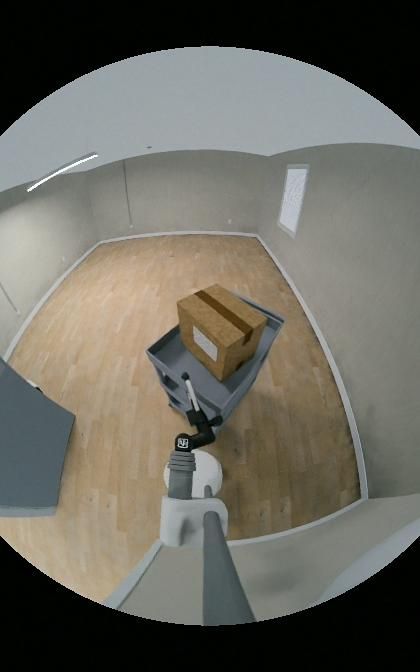

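Request:
move(
  blocking=false,
  r1={"joints":{"gripper_m":0.141}},
  cameras=[],
)

Request:
wait(
  seconds=2,
  cameras=[],
)

Request:
move(
  blocking=false,
  r1={"base":{"translate_m":-0.16,"strafe_m":-0.07},"pace":"slow"},
  cameras=[],
)

Request:
wait(
  seconds=4,
  cameras=["r1_head_left_camera"],
)

Scene clock: 504.13 s.
move: r1 moving
r1.base_odometry: x=-2.765 y=+0.686 heading=-2.434
r1.turned_by_wheels: +0.000
r1.turned_by_imu: +0.000
r1.base_tilt: forward=-1.6 right=+1.3
r1.lidar_m: 0.35 0.53 3.36 1.20 1.26 0.63 0.60 0.63 0.84 1.53 1.57 0.33
r1.base_status: not commanded
r1.joint_positions: lift_m=+0.653 arm_m=+0.000 wrist_yaw_rad=+0.402 wrist_pitch_rad=+0.010 wrist_roll_rad=+1.569 gripper_m=+0.020
r1.joint_status: gripper_m moving
r1.measured_speeds: translate_m=+0.000 strafe_m=+0.000 rotate_rad=+0.000 lift_m=+0.000 arm_m=+0.000 wrist_yaw_rad=+0.000 wrist_pitch_rad=+0.000 wrist_roll_rad=+0.001
r1.motor_effort: lift_m=+17(17) arm_m=+4(4) wheel_0=+7(7) wheel_1=-1(2) wheel_2=-2(2)
r1.servo_current: wrist_yaw_rad=52(65) wrist_pitch_rad=59(65) wrist_roll_rad=46(59) gripper_m=33(85)
r1.contact_limits: strafe_m 0.8
r1.hand_pose: x=+0.4705 y=+0.0322 z=+0.8284 quat_wxyz=(+0.694, +0.691, +0.144, +0.138) (m; r1's base frame)
r1.wrist_depth_mm: - - - - - - - / - - - - - - - / - - - - - - - / - - - - - - - / - - - - - - - / - - 126 130 136 174 - / - 156 179 212 175 169 -
r2.base_odometry: x=-2.730 y=+1.101 heading=-2.523
r2.turned_by_wheels: +0.000
r2.turned_by_imu: +0.000
r2.base_tilt: forward=-0.7 right=+0.0
r2.lidar_m: 0.60 2.02 4.89 4.81 1.84 1.31 1.26 1.30 1.04 0.99 0.91 0.66
r2.base_status: not commanded
r2.joint_positions: lift_m=+0.920 arm_m=+0.198 wrist_yaw_rad=+0.027 wrist_pitch_rad=+0.001 wrist_roll_rad=+0.000 gripper_m=-0.019
r2.joint_status: not commanded
r2.measured_speeds: all 0
r2.motor_effort: lift_m=+19(19) arm_m=-4(4) wheel_0=+16(16) wheel_1=+2(3) wheel_2=+18(19)
r2.servo_current: wrist_yaw_rad=176(182) wrist_pitch_rad=46(46) wrist_roll_rad=46(52) gripper_m=78(85)
r2.contact_limits: translate_m 0.9
r2.hand_pose: x=+0.6595 y=-0.0797 z=+1.0979 quat_wxyz=(+1.000, +0.000, +0.000, +0.013) (m; r2's base frame)
r2.wrist_depth_mm: - - 249 235 229 221 215 / - - 252 236 231 223 216 / - - 252 237 233 224 216 / - - 255 177 235 226 219 / - - 255 175 236 226 220 / - - 185 168 234 227 221 / - - 260 - 236 226 222
pictures: none
No camera images: "cameras" was empty.

Scene clock: 505.97 s.
earlier move: r1 done
r1.base_odometry: x=-2.765 y=+0.686 heading=-2.434
r1.turned_by_wheels: +0.000
r1.turned_by_imu: +0.000
r1.base_tilt: forward=-1.6 right=+1.3
r1.lidar_m: 0.36 0.55 3.38 1.19 1.25 0.64 0.59 0.63 0.84 1.54 1.60 0.33
r1.base_status: not commanded
r1.joint_positions: lift_m=+0.653 arm_m=+0.000 wrist_yaw_rad=+0.402 wrist_pitch_rad=+0.007 wrist_roll_rad=+1.569 gripper_m=+0.141
r1.joint_status: all done
r1.measured_speeds: all 0
r1.motor_effort: lift_m=+17(17) arm_m=+4(4) wheel_0=+6(7) wheel_1=-1(2) wheel_2=-2(2)
r1.servo_current: wrist_yaw_rad=65(72) wrist_pitch_rad=46(65) wrist_roll_rad=33(59) gripper_m=46(104)
r1.contact_limits: strafe_m 0.8
r1.hand_pose: x=+0.4705 y=+0.0322 z=+0.8292 quat_wxyz=(+0.694, +0.692, +0.143, +0.139) (m; r1's base frame)
r1.wrist_depth_mm: - - - - - - - / - - - - - - - / - - - - - - - / - - - - - - - / - - 114 118 113 488 - / - 209 162 162 174 196 - / - - - 142 - 1756 -
r2.base_odometry: x=-2.730 y=+1.101 heading=-2.523
r2.turned_by_wheels: +0.000
r2.turned_by_imu: +0.000
r2.base_tilt: forward=-0.7 right=+0.0
r2.lidar_m: 0.59 2.03 4.85 4.80 1.85 1.33 1.26 1.32 1.04 0.98 0.89 0.68
r2.base_status: not commanded
r2.joint_positions: lift_m=+0.920 arm_m=+0.198 wrist_yaw_rad=+0.027 wrist_pitch_rad=+0.001 wrist_roll_rad=+0.000 gripper_m=-0.019
r2.joint_status: not commanded
r2.measured_speeds: all 0
r2.on_its_own: wrist_yaw_rad is at rest, and its servo_current (176 mA) is outside its rest range (0 to 104 mA)
r2.motor_effort: lift_m=+19(19) arm_m=-3(4) wheel_0=+17(17) wheel_1=+2(3) wheel_2=+19(19)
r2.servo_current: wrist_yaw_rad=176(182) wrist_pitch_rad=46(46) wrist_roll_rad=52(59) gripper_m=78(85)
r2.contact_limits: translate_m 0.9
r2.hand_pose: x=+0.6595 y=-0.0797 z=+1.0979 quat_wxyz=(+1.000, +0.000, +0.000, +0.013) (m; r2's base frame)
r2.wrist_depth_mm: - - 251 235 229 221 214 / - - 252 236 231 222 216 / - - 253 236 233 224 217 / - - 254 177 234 225 219 / - - 256 175 237 227 220 / - - 185 168 232 227 220 / - - 260 - 236 226 223
wait: 1.83 of 2 s (r1 has come to rest)
pictures: none
No camera images: "cameras" was empty.

Scene clock: 506.47 s.
move: r1 moving
r1.base_odometry: x=-2.759 y=+0.698 heading=-2.435
r1.turned_by_wheels: +0.000
r1.turned_by_imu: +0.000
r1.base_tilt: forward=-1.5 right=+1.3
r1.lidar_m: 0.33 0.54 3.35 1.19 1.25 0.63 0.59 0.59 0.82 1.53 1.59 0.34
r1.base_status: translate_m moving; strafe_m moving
r1.joint_positions: lift_m=+0.653 arm_m=+0.000 wrist_yaw_rad=+0.402 wrist_pitch_rad=+0.007 wrist_roll_rad=+1.569 gripper_m=+0.141
r1.joint_status: not commanded
r1.measured_speeds: translate_m=-0.048 strafe_m=-0.021 rotate_rad=-0.001 lift_m=+0.000 arm_m=+0.000 wrist_yaw_rad=+0.000 wrist_pitch_rad=+0.000 wrist_roll_rad=+0.000
r1.motor_effort: lift_m=+17(17) arm_m=+4(4) wheel_0=-3(8) wheel_1=-6(6) wheel_2=+7(7)
r1.servo_current: wrist_yaw_rad=59(59) wrist_pitch_rad=52(52) wrist_roll_rad=39(65) gripper_m=46(46)
r1.hand_pose: x=+0.4705 y=+0.0322 z=+0.8293 quat_wxyz=(+0.694, +0.692, +0.143, +0.139) (m; r1's base frame)
r1.wrist_depth_mm: - - - - - - - / - - - - - - - / 315 - - - - - - / - - - - - - - / - - 113 124 125 508 - / - 211 176 185 177 196 - / - - - 142 - 1708 1138
r2.base_odometry: x=-2.730 y=+1.101 heading=-2.523
r2.turned_by_wheels: +0.000
r2.turned_by_imu: +0.000
r2.base_tilt: forward=-0.7 right=+0.0
r2.lidar_m: 0.60 2.05 4.90 4.81 1.87 1.32 1.26 1.30 1.03 0.97 0.93 0.70
r2.base_status: not commanded
r2.joint_positions: lift_m=+0.920 arm_m=+0.198 wrist_yaw_rad=+0.027 wrist_pitch_rad=+0.001 wrist_roll_rad=+0.000 gripper_m=-0.019
r2.joint_status: not commanded
r2.measured_speeds: all 0
r2.motor_effort: lift_m=+19(19) arm_m=-3(4) wheel_0=+16(16) wheel_1=+2(3) wheel_2=+19(19)
r2.servo_current: wrist_yaw_rad=169(182) wrist_pitch_rad=39(46) wrist_roll_rad=46(59) gripper_m=85(85)
r2.contact_limits: translate_m 0.9
r2.hand_pose: x=+0.6595 y=-0.0797 z=+1.0979 quat_wxyz=(+1.000, +0.000, +0.000, +0.013) (m; r2's base frame)
r2.wrist_depth_mm: - - 250 235 229 221 215 / - - 251 236 232 223 216 / - - 253 237 234 224 218 / - - 255 177 234 227 219 / - - 256 175 236 225 220 / - - 185 168 233 228 220 / - - 260 - 236 226 223
pictures: none
No camera images: "cameras" was empty.

Scene clock: 508.90 s.
earlier move: r1 done
r1.base_odometry: x=-2.689 y=+0.843 heading=-2.435
r1.turned_by_wheels: +0.000
r1.turned_by_imu: -0.001
r1.base_tilt: forward=-1.6 right=+1.3
r1.lidar_m: 0.48 0.67 1.33 1.26 1.35 0.47 0.44 0.43 0.63 1.48 1.53 0.67
r1.base_status: done
r1.joint_positions: lift_m=+0.653 arm_m=+0.000 wrist_yaw_rad=+0.402 wrist_pitch_rad=+0.007 wrist_roll_rad=+1.569 gripper_m=+0.141
r1.joint_status: not commanded
r1.measured_speeds: all 0
r1.motor_effort: lift_m=+17(17) arm_m=+4(4) wheel_0=-4(8) wheel_1=-3(8) wheel_2=+1(7)
r1.servo_current: wrist_yaw_rad=46(72) wrist_pitch_rad=46(59) wrist_roll_rad=52(65) gripper_m=39(52)
r1.hand_pose: x=+0.4705 y=+0.0322 z=+0.8293 quat_wxyz=(+0.694, +0.692, +0.143, +0.139) (m; r1's base frame)
r1.wrist_depth_mm: 355 353 347 244 - - - / 340 342 229 219 220 - - / - 407 217 206 214 217 220 / - - 554 254 - 723 - / - - - 340 - - - / - 209 - 504 190 196 1205 / - - - 150 - 1708 1229
r2.base_odometry: x=-2.730 y=+1.101 heading=-2.523
r2.turned_by_wheels: +0.000
r2.turned_by_imu: +0.000
r2.base_tilt: forward=-0.6 right=+0.0
r2.lidar_m: 0.58 2.02 4.87 4.81 1.82 1.34 1.26 1.33 1.05 0.99 0.89 0.68
r2.base_status: not commanded
r2.joint_positions: lift_m=+0.920 arm_m=+0.198 wrist_yaw_rad=+0.027 wrist_pitch_rad=+0.001 wrist_roll_rad=+0.000 gripper_m=-0.019
r2.joint_status: not commanded
r2.measured_speeds: all 0
r2.on_its_own: wrist_yaw_rad is at rest, and its servo_current (169 mA) is outside its rest range (0 to 104 mA)
r2.motor_effort: lift_m=+19(19) arm_m=-3(4) wheel_0=+17(17) wheel_1=+3(3) wheel_2=+19(19)
r2.servo_current: wrist_yaw_rad=169(182) wrist_pitch_rad=39(46) wrist_roll_rad=52(59) gripper_m=78(91)
r2.contact_limits: translate_m 0.9
r2.hand_pose: x=+0.6595 y=-0.0797 z=+1.0979 quat_wxyz=(+1.000, +0.000, +0.000, +0.013) (m; r2's base frame)
r2.wrist_depth_mm: - - 250 235 229 221 216 / - - 251 236 230 223 217 / - - 253 237 233 224 217 / - - 256 177 234 226 219 / - - 256 175 236 225 220 / - - 184 168 233 227 220 / - - 260 - 237 226 222
wait: 2.43 of 4 s (r1 has come to rest)
pictures: r1_head_left_camera
Images, in order (width x height): r1_head_left_camera 420x672.

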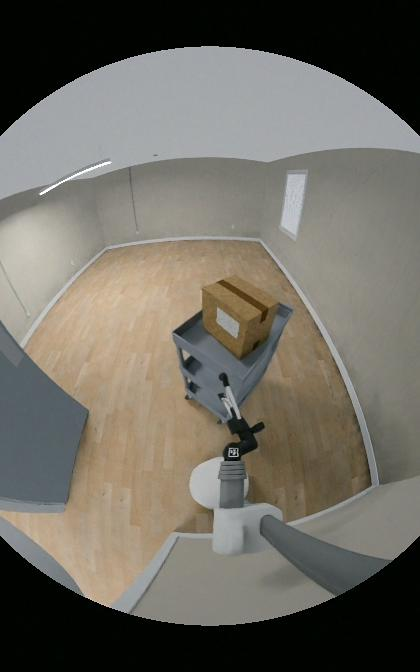

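Request:
move(
  blocking=false,
  r1={"base":{"strafe_m":-1.1},"joints":{"wrist_yaw_rad":3.0,"lift_m":0.75}},
  cameras=[],
)

Request:
wait(
  seconds=7,
  cameras=[],
)

Request:
move(
  blocking=false,
  r1={"base":{"translate_m":1.8}},
  cameras=[],
)

Request:
wait(
  seconds=9,
  cameras=[],
)

Request:
move(
  blocking=false,
  r1={"base":{"rotate_rad":2.4}},
  cameras=[],
)

Request:
wait(
  seconds=5,
  cameras=["r1_head_left_camera","r1_head_right_camera"],
)

Scene clock: 523.53 s.
move: r1 moving
r1.base_odometry: x=-2.712 y=+0.870 heading=-2.435
r1.turned_by_wheels: +0.000
r1.turned_by_imu: +0.000
r1.base_tilt: forward=-1.6 right=+1.3
r1.lidar_m: 0.47 0.64 1.35 1.30 1.37 0.47 0.43 0.43 0.62 1.43 1.47 0.75
r1.base_status: strafe_m moving
r1.joint_positions: lift_m=+0.691 arm_m=+0.000 wrist_yaw_rad=+0.987 wrist_pitch_rad=+0.007 wrist_roll_rad=+1.569 gripper_m=+0.141
r1.joint_status: lift_m moving; wrist_yaw_rad moving
r1.measured_speeds: translate_m=+0.001 strafe_m=-0.141 rotate_rad=-0.005 lift_m=+0.146 arm_m=+0.000 wrist_yaw_rad=+1.820 wrist_pitch_rad=+0.000 wrist_roll_rad=+0.000
r1.motor_effort: lift_m=+25(25) arm_m=+4(4) wheel_0=+8(12) wheel_1=-10(11) wheel_2=+1(1)
r1.servo_current: wrist_yaw_rad=85(104) wrist_pitch_rad=46(52) wrist_roll_rad=59(59) gripper_m=39(46)
r1.hand_pose: x=+0.4028 y=+0.1924 z=+0.8668 quat_wxyz=(+0.624, +0.621, +0.337, +0.333) (m; r1's base frame)
r1.wrist_depth_mm: - - - 283 267 1808 - / - - - 439 - 1708 - / - - - - - 1708 1205 / - - - - - 1756 1255 / - - - - - 1661 1281 / - 209 - - - 196 1255 / - - - 149 - 1808 1229
r2.base_odometry: x=-2.730 y=+1.101 heading=-2.523
r2.turned_by_wheels: +0.000
r2.turned_by_imu: +0.000
r2.base_tilt: forward=-0.7 right=+0.0
r2.lidar_m: 0.57 2.00 4.87 4.81 1.84 1.33 1.26 1.32 1.03 0.99 0.92 0.67
r2.base_status: not commanded
r2.joint_positions: lift_m=+0.920 arm_m=+0.198 wrist_yaw_rad=+0.027 wrist_pitch_rad=+0.001 wrist_roll_rad=+0.000 gripper_m=-0.019
r2.joint_status: not commanded
r2.measured_speeds: all 0
r2.motor_effort: lift_m=+19(19) arm_m=-3(4) wheel_0=+16(17) wheel_1=+3(3) wheel_2=+19(19)
r2.servo_current: wrist_yaw_rad=163(182) wrist_pitch_rad=39(39) wrist_roll_rad=46(52) gripper_m=85(85)
r2.contact_limits: translate_m 0.9
r2.hand_pose: x=+0.6595 y=-0.0797 z=+1.0979 quat_wxyz=(+1.000, +0.000, +0.000, +0.013) (m; r2's base frame)
r2.wrist_depth_mm: - - 250 235 230 221 215 / - - 252 236 232 223 216 / - - 253 237 233 226 217 / - - 255 176 234 225 219 / - - 255 175 235 226 220 / - - 185 168 233 227 220 / - - 260 - 236 227 221
pictures: none
No camera images: "cameras" was empty.

Scene clock: 528.03 s.
earlier move: r1 done
r1.base_odometry: x=-3.403 y=+1.679 heading=-2.435
r1.turned_by_wheels: +0.000
r1.turned_by_imu: -0.005
r1.base_tilt: forward=-1.6 right=+1.3
r1.lidar_m: 1.30 1.12 1.07 2.35 0.59 0.40 0.37 0.39 0.42 0.39 0.41 0.54
r1.base_status: done
r1.joint_positions: lift_m=+0.750 arm_m=+0.000 wrist_yaw_rad=+2.997 wrist_pitch_rad=+0.007 wrist_roll_rad=+1.569 gripper_m=+0.141
r1.joint_status: all done
r1.measured_speeds: all 0
r1.motor_effort: lift_m=+24(27) arm_m=+4(4) wheel_0=+1(12) wheel_1=+0(11) wheel_2=-1(2)
r1.servo_current: wrist_yaw_rad=46(124) wrist_pitch_rad=46(59) wrist_roll_rad=59(72) gripper_m=46(52)
r1.hand_pose: x=-0.1019 y=+0.1279 z=+0.9258 quat_wxyz=(+0.053, +0.048, +0.705, +0.706) (m; r1's base frame)
r1.wrist_depth_mm: - - - - - - - / - - - - - - - / - - - - - - - / - - - - - - - / - - - - - - - / - 193 - - 182 193 - / - 154 - 142 - - -
r2.base_odometry: x=-2.730 y=+1.101 heading=-2.523
r2.turned_by_wheels: +0.000
r2.turned_by_imu: +0.001
r2.base_tilt: forward=-0.6 right=+0.0
r2.lidar_m: 0.61 1.99 4.88 4.78 1.84 1.33 1.25 1.33 1.02 0.99 0.92 0.70
r2.base_status: not commanded
r2.joint_positions: lift_m=+0.920 arm_m=+0.198 wrist_yaw_rad=+0.027 wrist_pitch_rad=+0.001 wrist_roll_rad=+0.000 gripper_m=-0.019
r2.joint_status: not commanded
r2.measured_speeds: all 0
r2.on_its_own: wrist_yaw_rad is at rest, and its servo_current (163 mA) is outside its rest range (0 to 104 mA)
r2.motor_effort: lift_m=+19(19) arm_m=-4(4) wheel_0=+16(17) wheel_1=+3(3) wheel_2=+18(19)
r2.servo_current: wrist_yaw_rad=163(182) wrist_pitch_rad=39(46) wrist_roll_rad=59(65) gripper_m=78(85)
r2.contact_limits: translate_m 0.9
r2.hand_pose: x=+0.6595 y=-0.0797 z=+1.0979 quat_wxyz=(+1.000, +0.000, +0.000, +0.013) (m; r2's base frame)
r2.wrist_depth_mm: - - 250 235 229 220 214 / - - 253 236 231 222 216 / - - 253 239 232 224 218 / - - 255 177 234 226 218 / - - 256 175 236 226 220 / - - 185 167 234 227 221 / - - 259 - 236 226 221
wait: 4.50 of 7 s (r1 has come to rest)
pictures: none
No camera images: "cameras" was empty.

Scene clock: 528.53 s.
move: r1 moving
r1.base_odometry: x=-3.427 y=+1.659 heading=-2.435
r1.turned_by_wheels: +0.000
r1.turned_by_imu: +0.000
r1.base_tilt: forward=-1.6 right=+1.3
r1.lidar_m: 1.29 1.10 1.08 2.37 0.62 0.43 0.38 0.41 0.42 0.38 0.41 0.52
r1.base_status: translate_m moving
r1.joint_positions: lift_m=+0.750 arm_m=+0.000 wrist_yaw_rad=+2.997 wrist_pitch_rad=+0.007 wrist_roll_rad=+1.569 gripper_m=+0.141
r1.joint_status: not commanded
r1.measured_speeds: translate_m=+0.121 strafe_m=-0.002 rotate_rad=+0.000 lift_m=+0.000 arm_m=+0.000 wrist_yaw_rad=+0.000 wrist_pitch_rad=+0.000 wrist_roll_rad=+0.000
r1.motor_effort: lift_m=+24(24) arm_m=+4(4) wheel_0=+6(8) wheel_1=+7(7) wheel_2=-8(9)
r1.servo_current: wrist_yaw_rad=39(65) wrist_pitch_rad=39(52) wrist_roll_rad=46(59) gripper_m=39(46)
r1.hand_pose: x=-0.1019 y=+0.1279 z=+0.9258 quat_wxyz=(+0.053, +0.048, +0.705, +0.706) (m; r1's base frame)
r1.wrist_depth_mm: - - - - - - - / - - - - - - - / - - - - - - - / - - - - - - - / - - - - - - - / - 193 - - 182 195 - / - 154 - 143 - - -
r2.base_odometry: x=-2.730 y=+1.101 heading=-2.523
r2.turned_by_wheels: +0.000
r2.turned_by_imu: +0.000
r2.base_tilt: forward=-0.6 right=+0.1
r2.lidar_m: 0.58 2.02 4.90 4.81 1.83 1.32 1.24 1.32 1.03 0.98 0.91 0.69
r2.base_status: not commanded
r2.joint_positions: lift_m=+0.920 arm_m=+0.198 wrist_yaw_rad=+0.027 wrist_pitch_rad=+0.001 wrist_roll_rad=+0.000 gripper_m=-0.019
r2.joint_status: not commanded
r2.measured_speeds: all 0
r2.motor_effort: lift_m=+19(19) arm_m=-4(4) wheel_0=+16(17) wheel_1=+3(3) wheel_2=+19(19)
r2.servo_current: wrist_yaw_rad=156(182) wrist_pitch_rad=39(39) wrist_roll_rad=39(59) gripper_m=78(85)
r2.contact_limits: translate_m 0.9
r2.hand_pose: x=+0.6595 y=-0.0797 z=+1.0979 quat_wxyz=(+1.000, +0.000, +0.000, +0.013) (m; r2's base frame)
r2.wrist_depth_mm: - - 250 235 229 221 216 / - - 253 236 231 222 216 / - - 252 237 233 224 218 / - - 255 177 234 226 219 / - - 256 175 236 226 220 / - - 185 168 233 227 220 / - - 260 - 237 227 222
pictures: none
No camera images: "cameras" was empty.

Scene clock: 535.53 s.
earlier move: r1 done
r1.base_odometry: x=-4.772 y=+0.510 heading=-2.434
r1.turned_by_wheels: +0.000
r1.turned_by_imu: +0.000
r1.base_tilt: forward=-1.6 right=+1.3
r1.lidar_m: 0.95 3.69 4.71 4.43 0.99 0.99 1.60 0.45 0.30 0.27 0.28 0.40
r1.base_status: done
r1.joint_positions: lift_m=+0.750 arm_m=+0.000 wrist_yaw_rad=+2.997 wrist_pitch_rad=+0.007 wrist_roll_rad=+1.569 gripper_m=+0.141
r1.joint_status: not commanded
r1.measured_speeds: all 0
r1.motor_effort: lift_m=+24(24) arm_m=+4(4) wheel_0=+2(8) wheel_1=+1(8) wheel_2=+1(10)
r1.servo_current: wrist_yaw_rad=46(72) wrist_pitch_rad=52(59) wrist_roll_rad=20(72) gripper_m=46(52)
r1.hand_pose: x=-0.1019 y=+0.1279 z=+0.9258 quat_wxyz=(+0.053, +0.048, +0.705, +0.706) (m; r1's base frame)
r1.wrist_depth_mm: - - - 1205 - 991 1008 / - - - - - 1863 1308 / - - - - - 1983 1308 / - - - - - 1863 1366 / - - - - - 1808 1336 / - 210 - - - 196 1308 / - - - 150 - 1863 1336
r2.base_odometry: x=-2.730 y=+1.101 heading=-2.523
r2.turned_by_wheels: +0.000
r2.turned_by_imu: +0.001
r2.base_tilt: forward=-0.6 right=+0.0
r2.lidar_m: 0.59 2.05 4.88 4.81 1.84 1.33 1.27 1.28 1.05 0.97 0.94 0.69
r2.base_status: not commanded
r2.joint_positions: lift_m=+0.920 arm_m=+0.198 wrist_yaw_rad=+0.027 wrist_pitch_rad=+0.001 wrist_roll_rad=+0.000 gripper_m=-0.019
r2.joint_status: not commanded
r2.measured_speeds: all 0
r2.on_its_own: wrist_yaw_rad is at rest, and its servo_current (169 mA) is outside its rest range (0 to 104 mA)
r2.motor_effort: lift_m=+19(19) arm_m=-4(4) wheel_0=+16(17) wheel_1=+3(3) wheel_2=+19(19)
r2.servo_current: wrist_yaw_rad=169(182) wrist_pitch_rad=46(52) wrist_roll_rad=46(65) gripper_m=78(91)
r2.contact_limits: translate_m 0.9
r2.hand_pose: x=+0.6595 y=-0.0797 z=+1.0979 quat_wxyz=(+1.000, +0.000, +0.000, +0.013) (m; r2's base frame)
r2.wrist_depth_mm: - - 250 236 229 220 216 / - - 251 236 232 222 216 / - - 254 238 232 224 217 / - - 255 177 235 225 219 / - - 255 174 236 226 220 / - - 185 168 234 227 221 / - - 262 - 236 225 222
wait: 7.00 of 9 s (r1 has come to rest)
pictures: none
No camera images: "cameras" was empty.

Scene clock: 536.03 s.
move: r1 moving
r1.base_odometry: x=-4.772 y=+0.510 heading=-2.182
r1.turned_by_wheels: +0.252
r1.turned_by_imu: +0.253
r1.base_tilt: forward=-1.6 right=+1.3
r1.lidar_m: 3.61 4.01 4.45 1.09 0.98 2.18 0.71 0.34 0.27 0.25 0.31 0.52
r1.base_status: rotate_rad moving
r1.joint_positions: lift_m=+0.750 arm_m=+0.000 wrist_yaw_rad=+2.997 wrist_pitch_rad=+0.007 wrist_roll_rad=+1.569 gripper_m=+0.141
r1.joint_status: not commanded
r1.measured_speeds: translate_m=+0.000 strafe_m=+0.001 rotate_rad=+0.977 lift_m=+0.000 arm_m=+0.000 wrist_yaw_rad=+0.000 wrist_pitch_rad=+0.000 wrist_roll_rad=+0.000
r1.motor_effort: lift_m=+24(24) arm_m=+4(4) wheel_0=-8(8) wheel_1=-6(8) wheel_2=-6(7)
r1.servo_current: wrist_yaw_rad=33(59) wrist_pitch_rad=52(52) wrist_roll_rad=52(52) gripper_m=39(46)
r1.hand_pose: x=-0.1019 y=+0.1279 z=+0.9258 quat_wxyz=(+0.053, +0.048, +0.705, +0.706) (m; r1's base frame)
r1.wrist_depth_mm: - - - - - 1921 1281 / - - - - - 1983 1336 / - - - - - 1863 1336 / - - - - - 1863 1308 / - - - - - 1808 1336 / - 196 183 - 190 195 1281 / - - - 142 - - -
r2.base_odometry: x=-2.730 y=+1.101 heading=-2.523
r2.turned_by_wheels: +0.000
r2.turned_by_imu: +0.000
r2.base_tilt: forward=-0.7 right=+0.0
r2.lidar_m: 0.60 2.03 4.86 4.83 1.83 1.31 1.26 1.30 1.05 0.99 0.90 0.70
r2.base_status: not commanded
r2.joint_positions: lift_m=+0.920 arm_m=+0.198 wrist_yaw_rad=+0.027 wrist_pitch_rad=+0.001 wrist_roll_rad=+0.000 gripper_m=-0.019
r2.joint_status: not commanded
r2.measured_speeds: all 0
r2.motor_effort: lift_m=+19(19) arm_m=-4(4) wheel_0=+16(17) wheel_1=+2(3) wheel_2=+19(19)
r2.servo_current: wrist_yaw_rad=176(176) wrist_pitch_rad=46(46) wrist_roll_rad=39(59) gripper_m=85(85)
r2.contact_limits: translate_m 0.9
r2.hand_pose: x=+0.6595 y=-0.0797 z=+1.0979 quat_wxyz=(+1.000, +0.000, +0.000, +0.013) (m; r2's base frame)
r2.wrist_depth_mm: - - 250 236 230 222 215 / - - 252 236 231 223 216 / - - 254 236 232 224 217 / - - 255 177 234 225 219 / - - 256 175 236 227 220 / - - 185 167 232 227 220 / - - 260 - 237 226 222
pictures: none
No camera images: "cameras" was empty.

Scene clock: 538.03 s.
earlier move: r1 done
r1.base_odometry: x=-4.772 y=+0.510 heading=-0.035
r1.turned_by_wheels: +2.148
r1.turned_by_imu: +2.159
r1.base_tilt: forward=-1.6 right=+1.2
r1.lidar_m: 0.99 2.16 0.61 0.33 0.27 0.26 0.33 0.55 3.63 4.13 4.44 1.05
r1.base_status: done
r1.joint_positions: lift_m=+0.750 arm_m=+0.000 wrist_yaw_rad=+2.997 wrist_pitch_rad=+0.007 wrist_roll_rad=+1.569 gripper_m=+0.141
r1.joint_status: not commanded
r1.measured_speeds: all 0
r1.motor_effort: lift_m=+23(24) arm_m=+0(4) wheel_0=-1(11) wheel_1=-1(8) wheel_2=+1(8)
r1.servo_current: wrist_yaw_rad=59(72) wrist_pitch_rad=52(59) wrist_roll_rad=52(59) gripper_m=39(52)
r1.hand_pose: x=-0.1019 y=+0.1279 z=+0.9259 quat_wxyz=(+0.053, +0.048, +0.705, +0.706) (m; r1's base frame)
r1.wrist_depth_mm: 270 271 273 276 276 282 279 / 289 291 294 296 298 303 304 / 314 315 320 324 325 330 330 / 343 347 351 353 355 359 362 / 377 379 384 389 394 397 407 / 424 210 415 433 418 204 452 / 477 469 477 142 484 496 500
r2.base_odometry: x=-2.730 y=+1.101 heading=-2.523
r2.turned_by_wheels: +0.000
r2.turned_by_imu: +0.000
r2.base_tilt: forward=-0.6 right=+0.0
r2.lidar_m: 0.59 2.01 4.87 4.82 1.82 1.33 1.27 1.32 1.05 0.98 0.91 0.71
r2.base_status: not commanded
r2.joint_positions: lift_m=+0.920 arm_m=+0.198 wrist_yaw_rad=+0.027 wrist_pitch_rad=+0.001 wrist_roll_rad=+0.000 gripper_m=-0.019
r2.joint_status: not commanded
r2.measured_speeds: all 0
r2.on_its_own: wrist_yaw_rad is at rest, and its servo_current (163 mA) is outside its rest range (0 to 104 mA)
r2.motor_effort: lift_m=+19(19) arm_m=-3(4) wheel_0=+17(17) wheel_1=+3(3) wheel_2=+19(19)
r2.servo_current: wrist_yaw_rad=163(182) wrist_pitch_rad=33(52) wrist_roll_rad=39(59) gripper_m=85(85)
r2.contact_limits: translate_m 0.9
r2.hand_pose: x=+0.6595 y=-0.0797 z=+1.0979 quat_wxyz=(+1.000, +0.000, +0.000, +0.013) (m; r2's base frame)
r2.wrist_depth_mm: - - 250 235 229 222 215 / - - 251 236 231 223 216 / - - 253 236 234 224 217 / - - 255 177 234 226 218 / - - 255 175 236 227 220 / - - 185 167 234 227 221 / - - 260 - 237 226 222
wait: 2.00 of 5 s (r1 has come to rest)
pictures: r1_head_left_camera, r1_head_right_camera
Images, in order (width x height): r1_head_left_camera 420x672, r1_head_right_camera 420x672.

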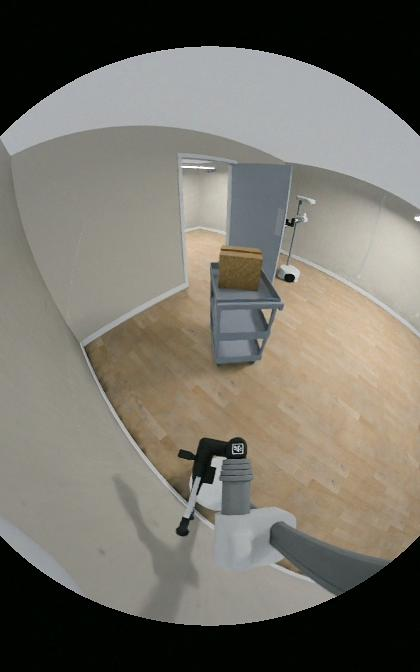

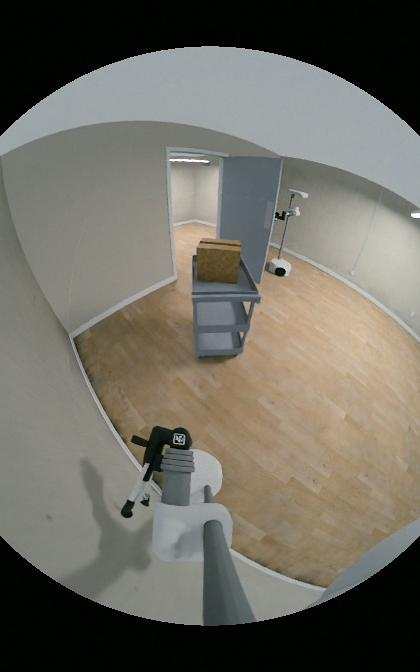

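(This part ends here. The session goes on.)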